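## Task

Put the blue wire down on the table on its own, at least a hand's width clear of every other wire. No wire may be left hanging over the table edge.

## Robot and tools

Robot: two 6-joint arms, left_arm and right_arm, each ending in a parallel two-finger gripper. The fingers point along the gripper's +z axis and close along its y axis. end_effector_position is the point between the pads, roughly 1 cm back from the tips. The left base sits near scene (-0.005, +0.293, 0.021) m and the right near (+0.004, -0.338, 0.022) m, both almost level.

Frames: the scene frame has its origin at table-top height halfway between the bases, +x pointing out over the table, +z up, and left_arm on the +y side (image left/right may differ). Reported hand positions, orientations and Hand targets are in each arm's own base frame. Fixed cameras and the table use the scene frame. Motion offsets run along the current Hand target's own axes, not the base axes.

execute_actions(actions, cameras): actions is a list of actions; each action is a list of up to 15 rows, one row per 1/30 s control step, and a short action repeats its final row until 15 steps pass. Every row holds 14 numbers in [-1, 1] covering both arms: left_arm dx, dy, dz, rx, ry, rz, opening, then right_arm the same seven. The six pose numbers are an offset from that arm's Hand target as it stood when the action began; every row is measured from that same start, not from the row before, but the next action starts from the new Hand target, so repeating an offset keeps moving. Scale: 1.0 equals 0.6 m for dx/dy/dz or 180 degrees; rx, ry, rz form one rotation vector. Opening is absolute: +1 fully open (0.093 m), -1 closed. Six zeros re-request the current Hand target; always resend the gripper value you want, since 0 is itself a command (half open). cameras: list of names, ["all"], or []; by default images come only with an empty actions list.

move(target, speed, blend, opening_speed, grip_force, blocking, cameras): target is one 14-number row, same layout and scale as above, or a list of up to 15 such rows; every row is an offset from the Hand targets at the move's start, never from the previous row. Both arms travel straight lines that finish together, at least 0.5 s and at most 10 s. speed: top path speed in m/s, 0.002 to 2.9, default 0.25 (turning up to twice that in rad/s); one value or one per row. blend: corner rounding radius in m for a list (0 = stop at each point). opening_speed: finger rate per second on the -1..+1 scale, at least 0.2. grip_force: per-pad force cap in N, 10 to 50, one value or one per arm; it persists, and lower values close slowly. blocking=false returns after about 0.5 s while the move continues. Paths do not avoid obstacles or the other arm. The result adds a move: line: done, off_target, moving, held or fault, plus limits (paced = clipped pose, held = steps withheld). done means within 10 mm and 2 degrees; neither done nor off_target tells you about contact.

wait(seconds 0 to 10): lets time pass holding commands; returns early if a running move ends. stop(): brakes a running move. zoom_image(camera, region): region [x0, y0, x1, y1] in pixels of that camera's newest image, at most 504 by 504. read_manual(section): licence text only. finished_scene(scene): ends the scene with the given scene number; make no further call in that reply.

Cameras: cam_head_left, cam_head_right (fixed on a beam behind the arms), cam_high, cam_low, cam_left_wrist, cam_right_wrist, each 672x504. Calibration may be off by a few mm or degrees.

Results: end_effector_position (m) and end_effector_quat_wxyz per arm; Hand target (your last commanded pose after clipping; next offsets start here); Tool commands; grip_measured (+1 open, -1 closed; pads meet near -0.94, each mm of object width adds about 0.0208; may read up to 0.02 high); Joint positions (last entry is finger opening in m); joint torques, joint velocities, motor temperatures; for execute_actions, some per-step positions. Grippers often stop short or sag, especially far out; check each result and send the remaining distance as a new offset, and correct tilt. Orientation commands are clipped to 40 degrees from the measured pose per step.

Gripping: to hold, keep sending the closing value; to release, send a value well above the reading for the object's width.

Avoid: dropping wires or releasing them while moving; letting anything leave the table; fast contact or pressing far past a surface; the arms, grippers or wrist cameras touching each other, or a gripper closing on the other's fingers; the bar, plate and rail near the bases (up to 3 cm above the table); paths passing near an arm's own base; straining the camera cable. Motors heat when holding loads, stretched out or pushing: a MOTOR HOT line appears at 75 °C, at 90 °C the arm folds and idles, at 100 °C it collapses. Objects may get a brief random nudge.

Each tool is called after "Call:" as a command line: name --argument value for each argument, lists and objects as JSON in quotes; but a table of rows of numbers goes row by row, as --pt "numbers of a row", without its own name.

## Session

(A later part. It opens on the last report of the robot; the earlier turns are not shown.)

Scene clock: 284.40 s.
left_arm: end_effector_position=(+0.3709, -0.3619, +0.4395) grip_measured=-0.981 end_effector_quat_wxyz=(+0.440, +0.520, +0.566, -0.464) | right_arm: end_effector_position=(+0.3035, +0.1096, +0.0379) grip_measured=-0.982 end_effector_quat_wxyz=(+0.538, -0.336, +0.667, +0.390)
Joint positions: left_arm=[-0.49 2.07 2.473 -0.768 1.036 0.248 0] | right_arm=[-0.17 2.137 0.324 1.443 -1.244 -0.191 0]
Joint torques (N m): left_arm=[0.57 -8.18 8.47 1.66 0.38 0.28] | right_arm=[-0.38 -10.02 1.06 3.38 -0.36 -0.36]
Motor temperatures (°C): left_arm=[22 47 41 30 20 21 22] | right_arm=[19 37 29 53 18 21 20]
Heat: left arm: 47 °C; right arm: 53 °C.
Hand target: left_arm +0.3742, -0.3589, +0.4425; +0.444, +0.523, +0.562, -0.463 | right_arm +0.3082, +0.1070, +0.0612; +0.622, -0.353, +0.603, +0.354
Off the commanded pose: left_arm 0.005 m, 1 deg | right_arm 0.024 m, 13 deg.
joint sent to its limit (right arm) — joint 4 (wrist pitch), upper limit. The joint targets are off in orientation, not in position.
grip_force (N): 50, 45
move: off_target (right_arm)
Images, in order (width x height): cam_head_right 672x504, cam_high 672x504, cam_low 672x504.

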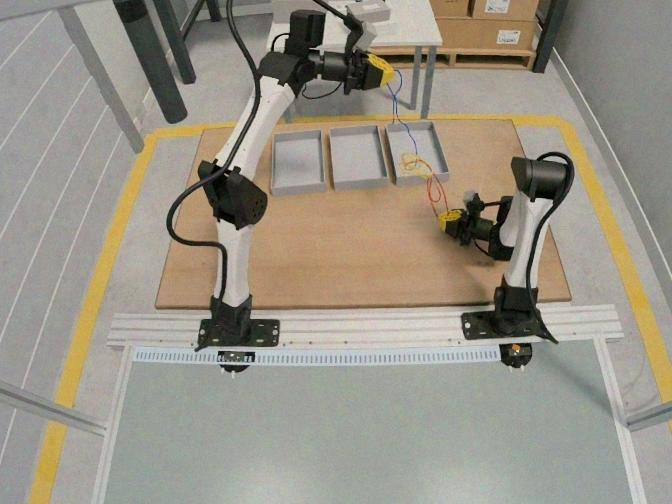

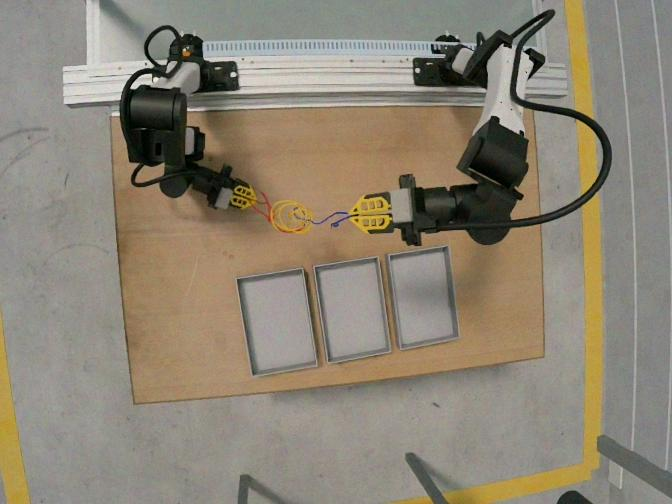

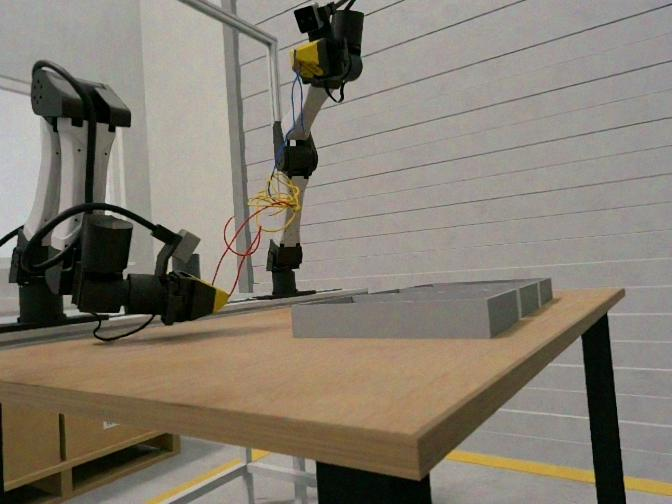

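Call:
move --pt "0.2 0.011 0.036 0 0 0 -1 0 0 0 0 0 0 -1" --pt "0.244 0.017 -0.21 0 0 0 -1 0 0 0 0 0 0 -1" --speed 0.12 --blend '[0.02,0]' --cameras '["cam_low","cam_high","cam_head_right"]'

Call:
zoom_image --camera "cam_low" --region '[200, 120, 400, 320]'

Call:
zoom_image --camera "cam_high" --region '[220, 130, 480, 270]'

Scene clock: 297.90 s.
left_arm: end_effector_position=(+0.3698, -0.2101, +0.3144) grip_measured=-0.981 end_effector_quat_wxyz=(+0.437, +0.517, +0.570, -0.465) | right_arm: end_effector_position=(+0.3034, +0.1097, +0.0380) grip_measured=-0.982 end_effector_quat_wxyz=(+0.538, -0.336, +0.667, +0.391)
Joint positions: left_arm=[-0.121 1.785 1.68 -0.836 1.338 0.848 0] | right_arm=[-0.17 2.137 0.324 1.443 -1.246 -0.191 0]
Joint torques (N m): left_arm=[0.21 -6.65 9.26 1.05 0.72 0.33] | right_arm=[-0.42 -10.13 1.16 3.35 -0.34 -0.35]
Heat: left arm: 44 °C; right arm: 53 °C.
Hand target: left_arm +0.3738, -0.2089, +0.3202; +0.444, +0.523, +0.562, -0.463 | right_arm +0.3082, +0.1070, +0.0612; +0.622, -0.353, +0.603, +0.354
Off the commanded pose: left_arm 0.007 m, 1 deg | right_arm 0.024 m, 13 deg.
joint sent to its limit (right arm) — joint 4 (wrist pitch), upper limit. The joint targets are off in orientation, not in position.
grip_force (N): 50, 45
move: off_target (right_arm)
Images, in order (width x height): cam_head_right 672x504, cam_high 672x504, cam_low 672x504.

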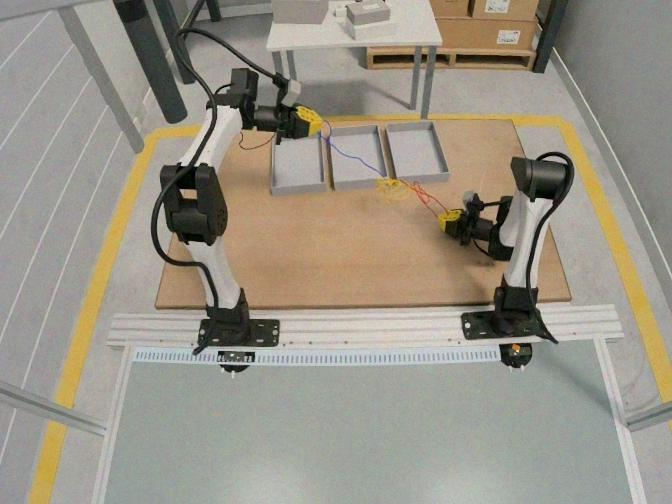

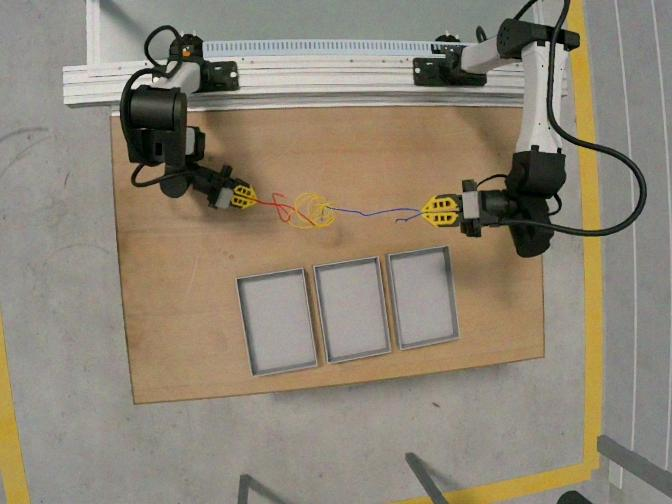

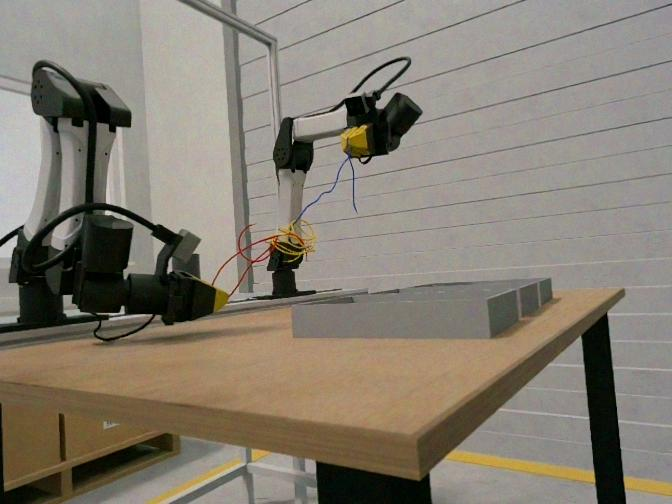

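Scaled by 2.520 from the camera's 672x504 image, which has a finer 960x720 frame.

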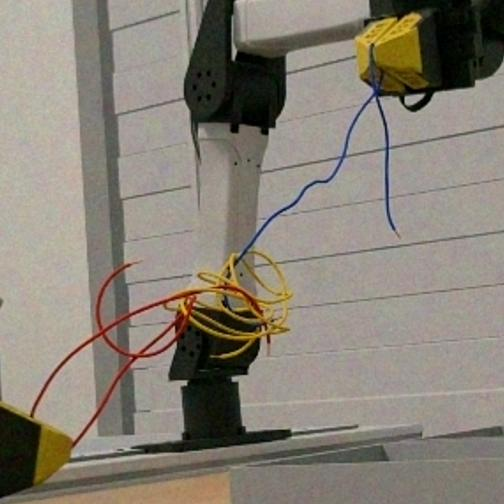

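Scaled by 1.938 from the camera's 672x504 image, which has a finer 960x720 frame.

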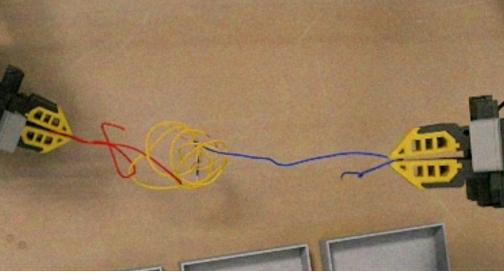

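Call:
move --pt "0.131 0.008 0.024 0 0 0 -1 0 0 0 0 0 0 -1" --pt "0.17 0.013 -0.19 0 0 0 -1 0 0 0 0 0 0 -1" --speed 0.12 --cameras '["cam_low","cam_high"]'

Call:
zoom_image --camera "cam_low" --region '[200, 120, 400, 320]'

Call:
zoom_image --camera "cam_high" --region '[220, 130, 480, 270]'

Scene clock: 306.80 s.
left_arm: end_effector_position=(+0.3695, -0.0817, +0.2380) grip_measured=-0.981 end_effector_quat_wxyz=(+0.469, +0.485, +0.608, -0.419) | right_arm: end_effector_position=(+0.3031, +0.1099, +0.0381) grip_measured=-0.982 end_effector_quat_wxyz=(+0.538, -0.337, +0.666, +0.392)
Joint positions: left_arm=[0.232 1.961 1.667 -1.564 1.352 1.81 0] | right_arm=[-0.17 2.137 0.324 1.443 -1.248 -0.191 0]
Joint torques (N m): left_arm=[0.12 -7.2 7.99 -0.1 0.67 0.37] | right_arm=[-0.34 -9.96 0.94 3.44 -0.19 -0.31]
Motor temperatures (°C): left_arm=[22 42 40 28 20 21 22] | right_arm=[19 40 28 54 18 21 20]
Heat: left arm: 42 °C; right arm: 54 °C.
Hand target: left_arm +0.3738, -0.0785, +0.2398; +0.444, +0.523, +0.562, -0.463 | right_arm +0.3082, +0.1070, +0.0612; +0.622, -0.353, +0.603, +0.354
Off the commanded pose: left_arm 0.006 m, 9 deg | right_arm 0.024 m, 13 deg.
joint sent to its limit (left arm) — joint 4 (wrist pitch), lower limit. The joint targets are off in orientation, not in position.
joint sent to its limit (right arm) — joint 4 (wrist pitch), upper limit. The joint targets are off in orientation, not in position.
grip_force (N): 50, 45
move: off_target (left_arm, right_arm)
Images, in order (width x height): cam_high 672x504, cam_low 672x504.

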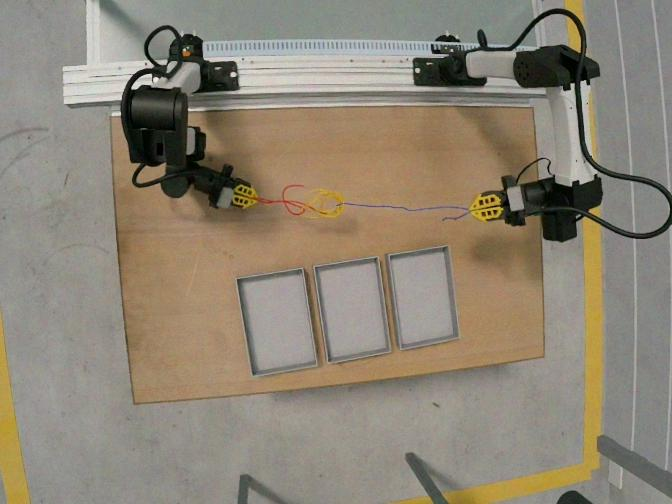

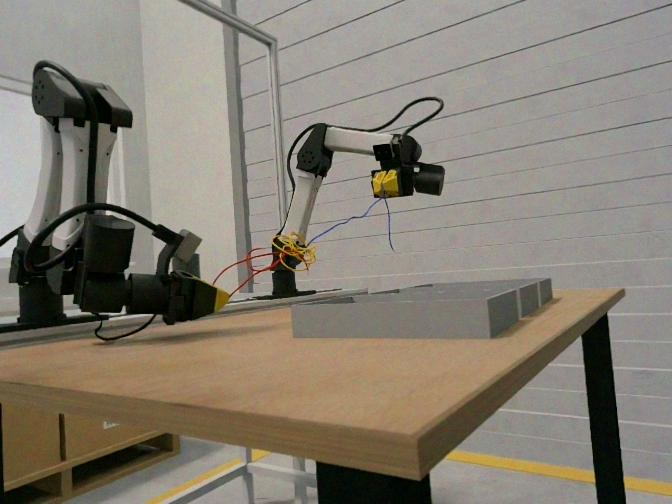

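Scaled by 2.520 from the camera's 672x504 image, which has a finer 960x720 frame.

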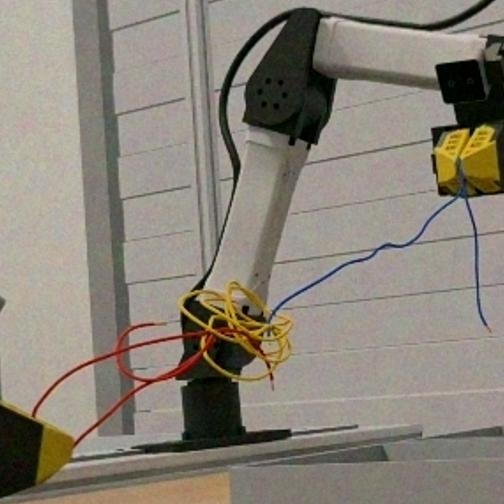

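Scaled by 1.938 from the camera's 672x504 image, which has a finer 960x720 frame.

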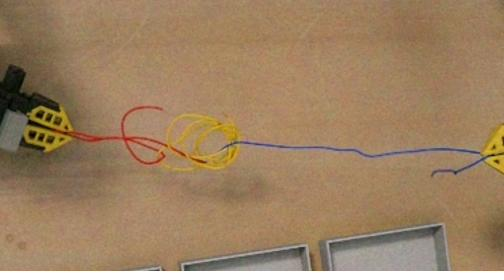

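Call:
move --target '[0.1,0.006,-0.05,0,0,0,-1,0.01,-0.083,-0.144,0.167,0,0,-1]' --speed 0.12 --cameras '["cam_low","cam_high"]'

Call:
zoom_image --camera "cam_low" --region '[200, 120, 400, 320]'

Call:
zoom_image --camera "cam_high" --region '[180, 130, 480, 270]'

Scene clock: 319.07 s.
left_arm: end_effector_position=(+0.3741, -0.0419, +0.1925) grip_measured=-0.981 end_effector_quat_wxyz=(+0.474, +0.495, +0.618, -0.384) | right_arm: end_effector_position=(+0.2999, +0.0155, +0.0291) grip_measured=-0.982 end_effector_quat_wxyz=(+0.577, -0.185, +0.755, +0.249)
Joint positions: left_arm=[0.332 2.045 1.625 -1.567 1.288 1.997 0] | right_arm=[-0.462 2.049 0.159 1.442 -1.066 -0.232 0]
Joint torques (N m): left_arm=[0.4 -7.46 4.68 -0.31 0.58 0.32] | right_arm=[-0.5 -8.59 0.77 3.53 -0.16 -0.23]
Heat: left arm: 41 °C; right arm: 54 °C.
Hand target: left_arm +0.3734, -0.0385, +0.1860; +0.444, +0.523, +0.562, -0.463 | right_arm +0.3082, +0.0074, +0.0539; +0.692, -0.180, +0.674, +0.185
Off the commanded pose: left_arm 0.008 m, 12 deg | right_arm 0.027 m, 18 deg.
joint sent to its limit (left arm) — joint 4 (wrist pitch), lower limit. The joint targets are off in orientation, not in position.
joint sent to its limit (right arm) — joint 4 (wrist pitch), upper limit. The joint targets are off in orientation, not in position.
grip_force (N): 50, 45
move: off_target (left_arm, right_arm)
Images, in order (width x height): cam_high 672x504, cam_low 672x504.

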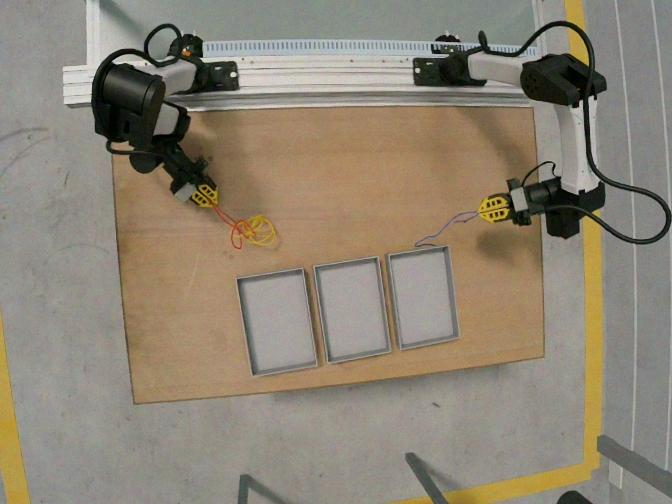

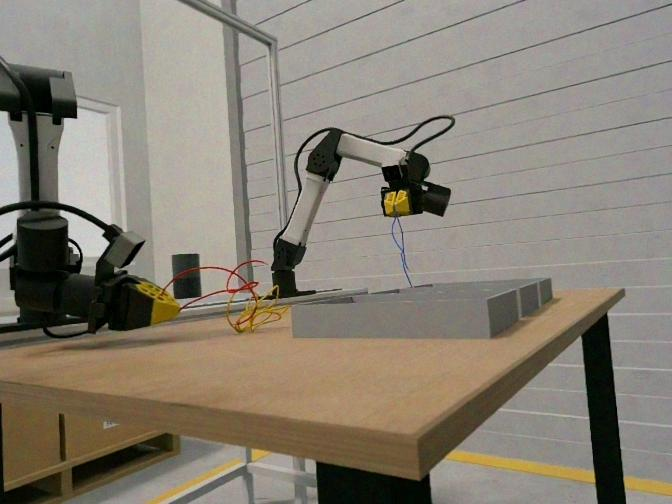

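Scaled by 2.520 from the camera's 672x504 image, which has a finer 960x720 frame.

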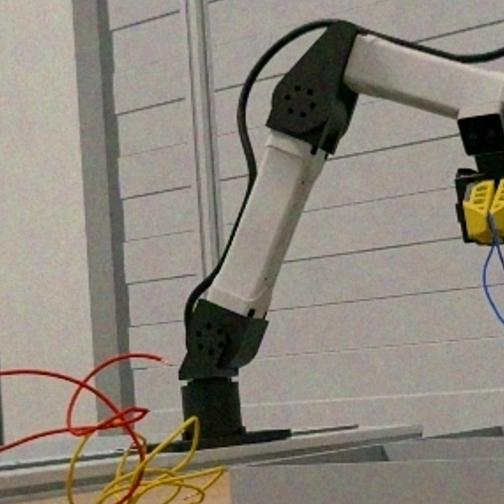

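Scaled by 1.680 from the camera's 672x504 image, which has a finer 960x720 frame.

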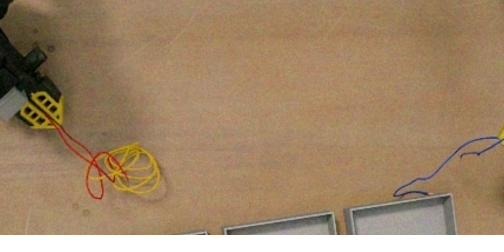

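Call:
move --target '[0.227,-0.087,0.04,0,0,0,-1,0,0,0,0,0,0,-1]' --speed 0.12 --cameras '["cam_low","cam_high"]'

Call:
zoom_image --camera "cam_low" --region '[300, 160, 500, 340]'

Scene clock: 329.37 s.
left_arm: end_effector_position=(+0.3134, -0.0427, +0.0558) grip_measured=-0.981 end_effector_quat_wxyz=(+0.419, +0.489, +0.648, -0.407) | right_arm: end_effector_position=(+0.3000, +0.0154, +0.0291) grip_measured=-0.982 end_effector_quat_wxyz=(+0.577, -0.185, +0.755, +0.248)
Joint positions: left_arm=[0.379 2.138 1.182 -1.205 1.179 2.074 0] | right_arm=[-0.462 2.049 0.159 1.442 -1.066 -0.232 0]
Joint torques (N m): left_arm=[0.47 -7.15 3.34 -0.35 0.59 0.33] | right_arm=[-0.34 -8.81 0.7 3.46 -0.15 -0.28]
Motor temperatures (°C): left_arm=[22 40 38 26 20 21 22] | right_arm=[19 40 27 55 18 21 20]
Heat: left arm: 40 °C; right arm: 55 °C.
Hand target: left_arm +0.3137, -0.0394, +0.0508; +0.444, +0.523, +0.562, -0.463 | right_arm +0.3082, +0.0074, +0.0539; +0.692, -0.180, +0.674, +0.185
Off the commanded pose: left_arm 0.006 m, 13 deg | right_arm 0.027 m, 18 deg.
joint sent to its limit (left arm) — joint 6 (wrist roll), upper limit. The joint targets are off in orientation, not in position.
joint sent to its limit (right arm) — joint 4 (wrist pitch), upper limit. The joint targets are off in orientation, not in position.
grip_force (N): 50, 45
move: off_target (left_arm, right_arm)
Images, in order (width x height): cam_high 672x504, cam_low 672x504.

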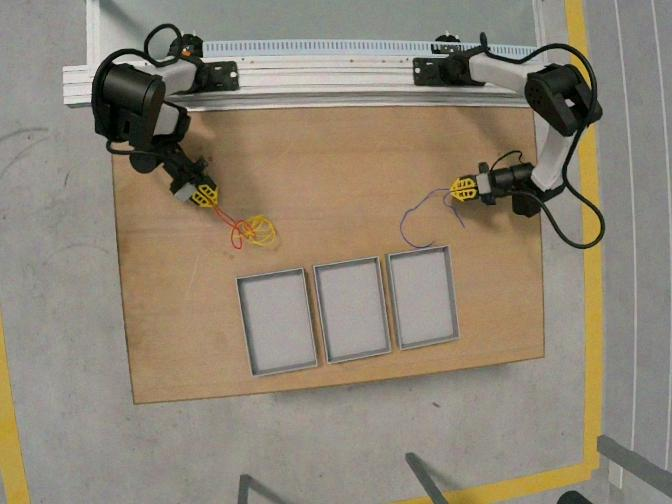

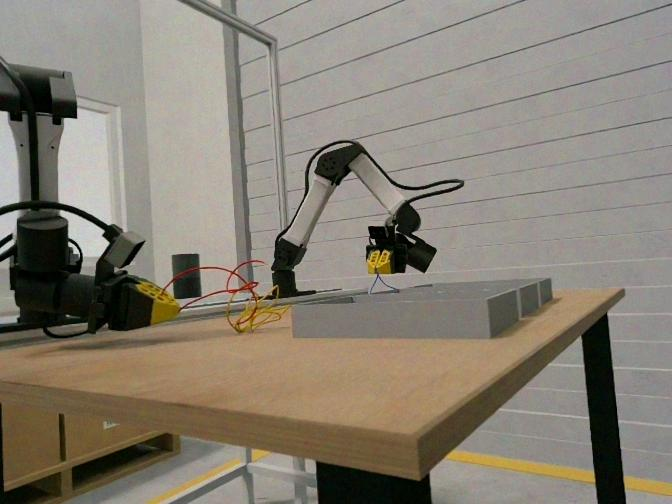

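Scaled by 2.520 from the camera's 672x504 image, which has a finer 960x720 frame.

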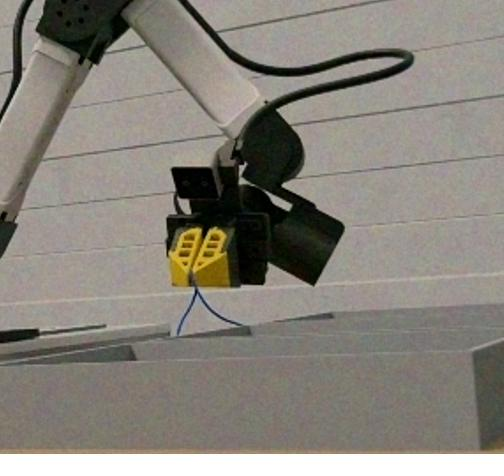

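Call:
move --pt "0.033 0.002 0.006 0 0 0 -1 0 0 0 0 0 0 -1" --pt "0.033 0.002 0.006 0 0 0 -0.4 0 0 0 0 0 0 -0.4" --speed 0.05 --opening_speed 0.5 --grip_force '[50,50]' --cameras '["all"]'

Call:
zoom_image --camera "cam_high" --region '[180, 130, 500, 270]'

Scene clock: 338.40 s.
left_arm: end_effector_position=(+0.3141, -0.0423, +0.0364) grip_measured=-0.402 end_effector_quat_wxyz=(+0.421, +0.491, +0.647, -0.405) | right_arm: end_effector_position=(+0.3000, +0.0153, +0.0291) grip_measured=-0.401 end_effector_quat_wxyz=(+0.577, -0.185, +0.755, +0.248)
Joint positions: left_arm=[0.379 2.188 1.169 -1.137 1.179 2.074 0.026] | right_arm=[-0.462 2.049 0.159 1.442 -1.065 -0.232 0.026]
Joint torques (N m): left_arm=[0.47 -6.98 3.08 -0.38 0.61 0.33] | right_arm=[-0.44 -8.54 0.34 3.48 -0.16 -0.25]
Motor temperatures (°C): left_arm=[22 39 37 26 20 21 22] | right_arm=[19 39 27 56 18 21 20]
Heat: left arm: 39 °C; right arm: 56 °C.
Hand target: left_arm +0.3138, -0.0394, +0.0306; +0.444, +0.523, +0.562, -0.463 | right_arm +0.3082, +0.0074, +0.0539; +0.692, -0.180, +0.674, +0.185
Off the commanded pose: left_arm 0.007 m, 13 deg | right_arm 0.027 m, 18 deg.
joint sent to its limit (left arm) — joint 6 (wrist roll), upper limit. The joint targets are off in orientation, not in position.
joint sent to its limit (right arm) — joint 4 (wrist pitch), upper limit. The joint targets are off in orientation, not in position.
move: off_target (left_arm, right_arm); target 2's new opening was sent with right_arm's hand 0.027 m and 18 deg from that target
camera_calibration:
cam_left_wrist: T_world_to_cam=[[-0.969012, -0.203469, 0.140059, 0.288999], [-0.241676, 0.663685, -0.707895, 0.169928], [0.0510798, -0.719807, -0.692292, 0.0634851], [0, 0, 0, 1]] pos_world=[0.317868, -0.00827885, 0.123764]
cam_right_wrist: T_world_to_cam=[[0.591104, -0.791119, -0.157249, -0.15795], [-0.58436, -0.285643, -0.75956, 0.235714], [0.555985, 0.540869, -0.631143, -0.0668161], [0, 0, 0, 1]] pos_world=[0.268255, -0.0214883, 0.112031]

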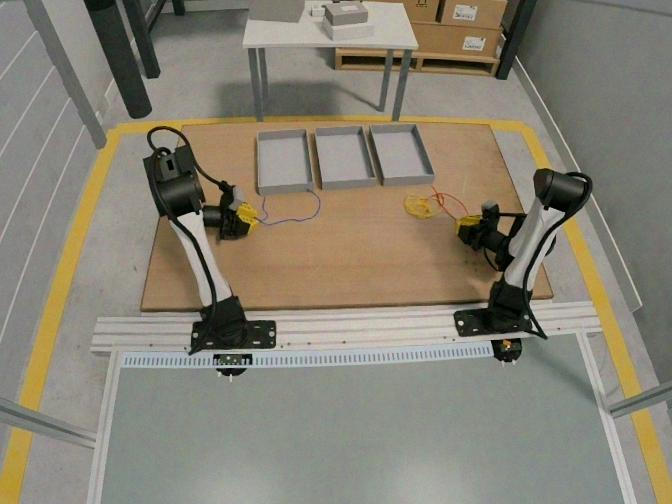

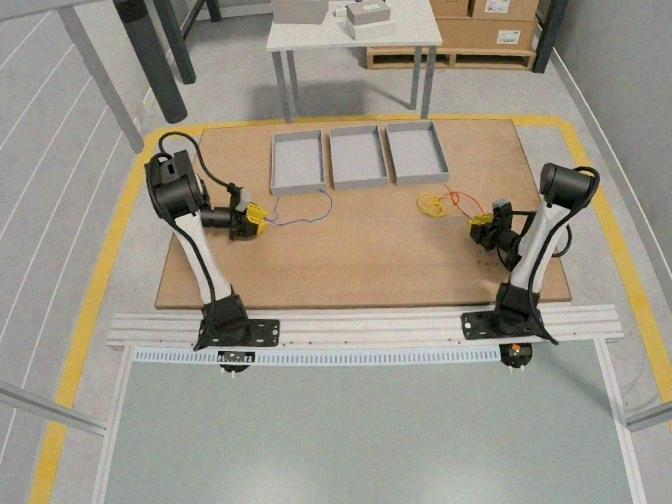

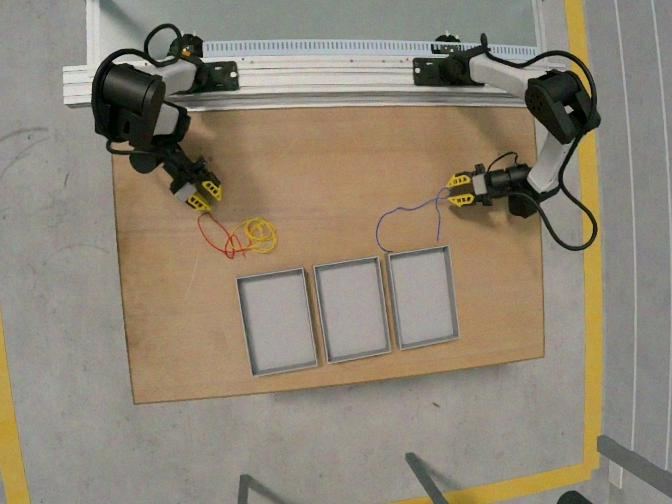

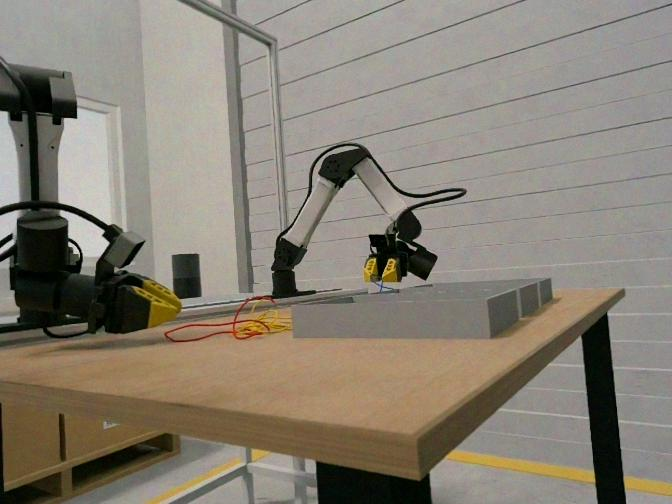

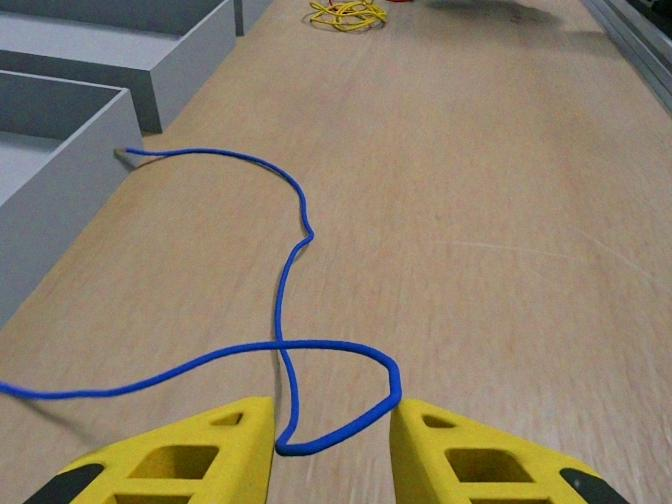

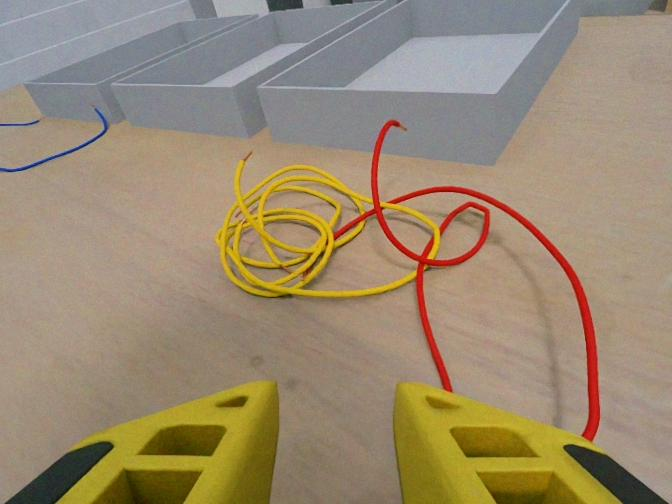

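Scaled by 1.575 from the camera's 672x504 image, which has a finer 960x720 frame.

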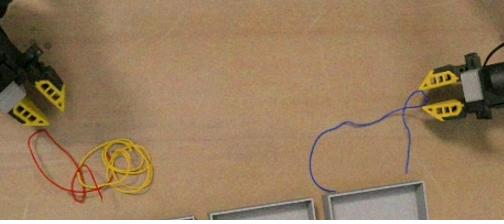

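Call:
move --pt "-0.015 0 -0.1 0 0 0 -0.1 -0.02 0 -0.1 0 0 0 -0.1" --pt "-0.16 0 -0.1 0 0 0 -0.1 -0.16 0 -0.1 0 0 0 -0.1" --speed 0.12 --blend '[0.01,0]' --cameras '["all"]'

Scene clock: 345.60 s.
left_arm: end_effector_position=(+0.3127, +0.0027, +0.1238) grip_measured=-0.102 end_effector_quat_wxyz=(+0.392, +0.460, +0.691, -0.397) | right_arm: end_effector_position=(+0.2543, -0.0209, +0.1405) grip_measured=-0.101 end_effector_quat_wxyz=(+0.674, -0.166, +0.688, +0.212)
Joint positions: left_arm=[0.503 2.033 1.37 -1.555 1.079 2.075 0.04] | right_arm=[-0.775 1.448 0.011 1.435 -1.316 0.067 0.04]
Joint torques (N m): left_arm=[-0.83 -9.44 6.89 -0.75 0.69 0.33] | right_arm=[-0.57 -3.44 3.43 2.53 0.12 -0.11]
Motor temperatures (°C): left_arm=[22 39 37 25 20 21 22] | right_arm=[19 39 27 56 18 21 20]
Heat: left arm: 39 °C; right arm: 56 °C.
Hand target: left_arm +0.3184, +0.0026, +0.1355; +0.444, +0.523, +0.562, -0.463 | right_arm +0.2541, -0.0239, +0.1483; +0.692, -0.180, +0.674, +0.185
Off the commanded pose: left_arm 0.013 m, 19 deg | right_arm 0.008 m, 4 deg.
joint sent to its limit (left arm) — joint 6 (wrist roll), upper limit. The joint targets are off in orientation, not in position.
move: off_target (left_arm, right_arm)
camera_calibration:
cam_left_wrist: T_world_to_cam=[[-0.937018, -0.274698, 0.215725, 0.265364], [-0.347779, 0.676574, -0.649074, 0.227399], [0.0323452, -0.683219, -0.729497, 0.166923], [0, 0, 0, 1]] pos_world=[0.322336, 0.0330875, 0.212123]
cam_right_wrist: T_world_to_cam=[[0.53865, -0.84053, -0.0580145, -0.143642], [-0.418401, -0.207092, -0.884338, 0.260354], [0.731298, 0.500622, -0.463229, -0.0205336], [0, 0, 0, 1]] pos_world=[0.201322, -0.0565384, 0.212396]

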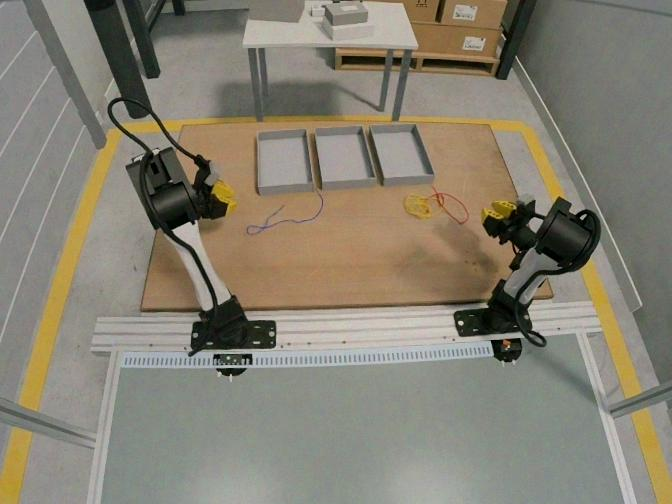

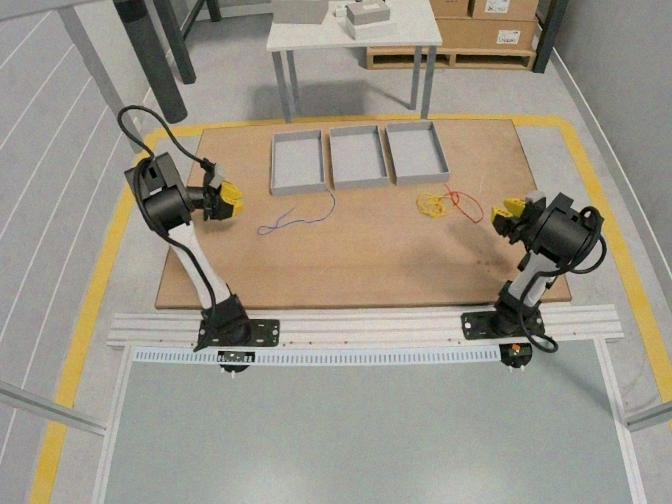

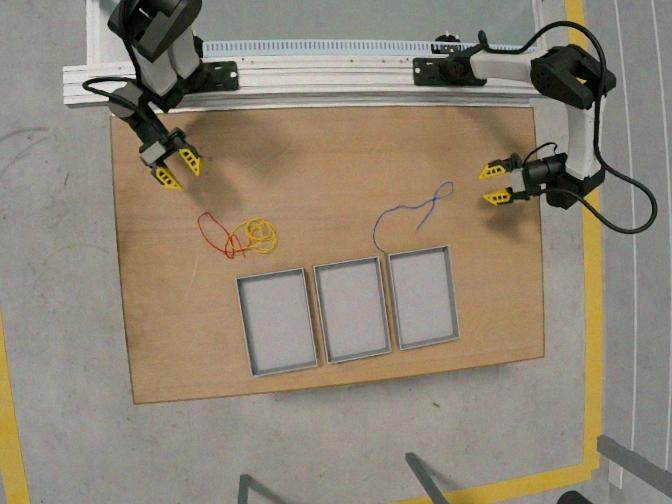

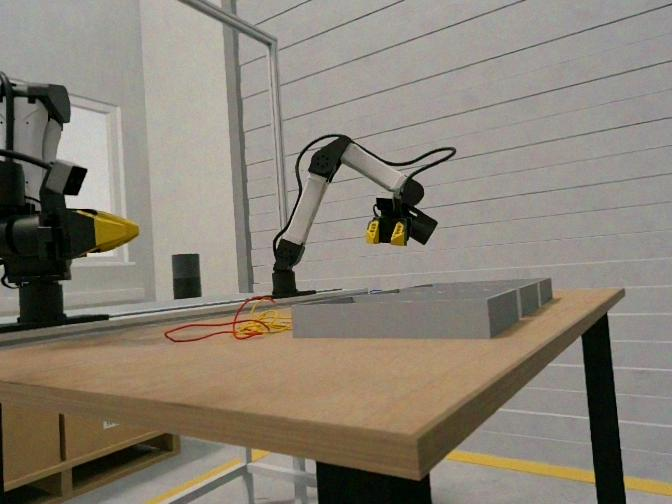

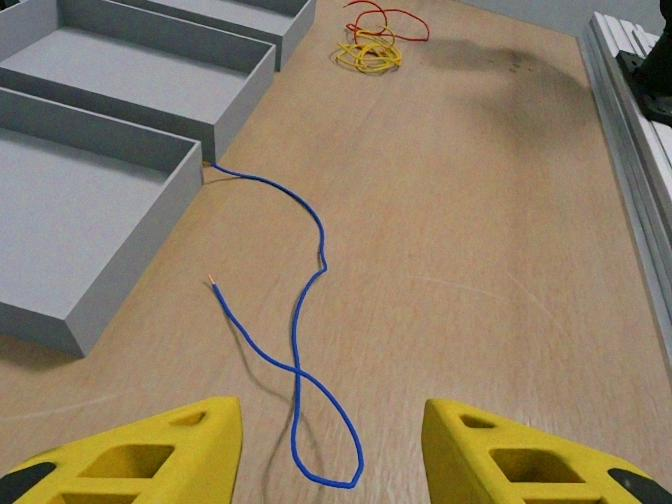

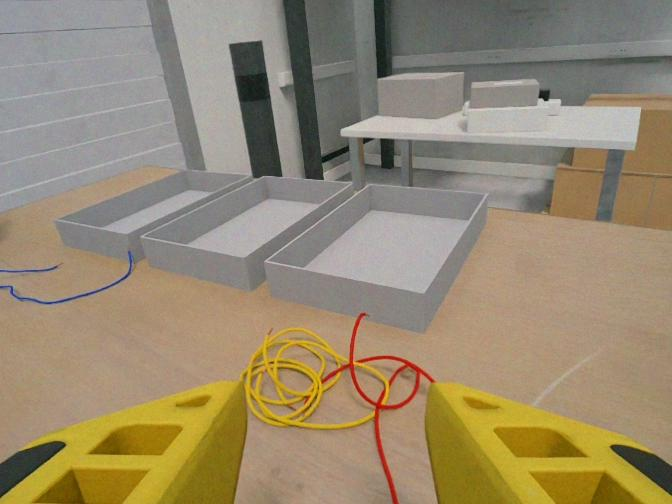

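Blue lies alone on the table, about 20 cm from the others.

Call:
finished_scene --scene 2

The scene is finished: the task was done.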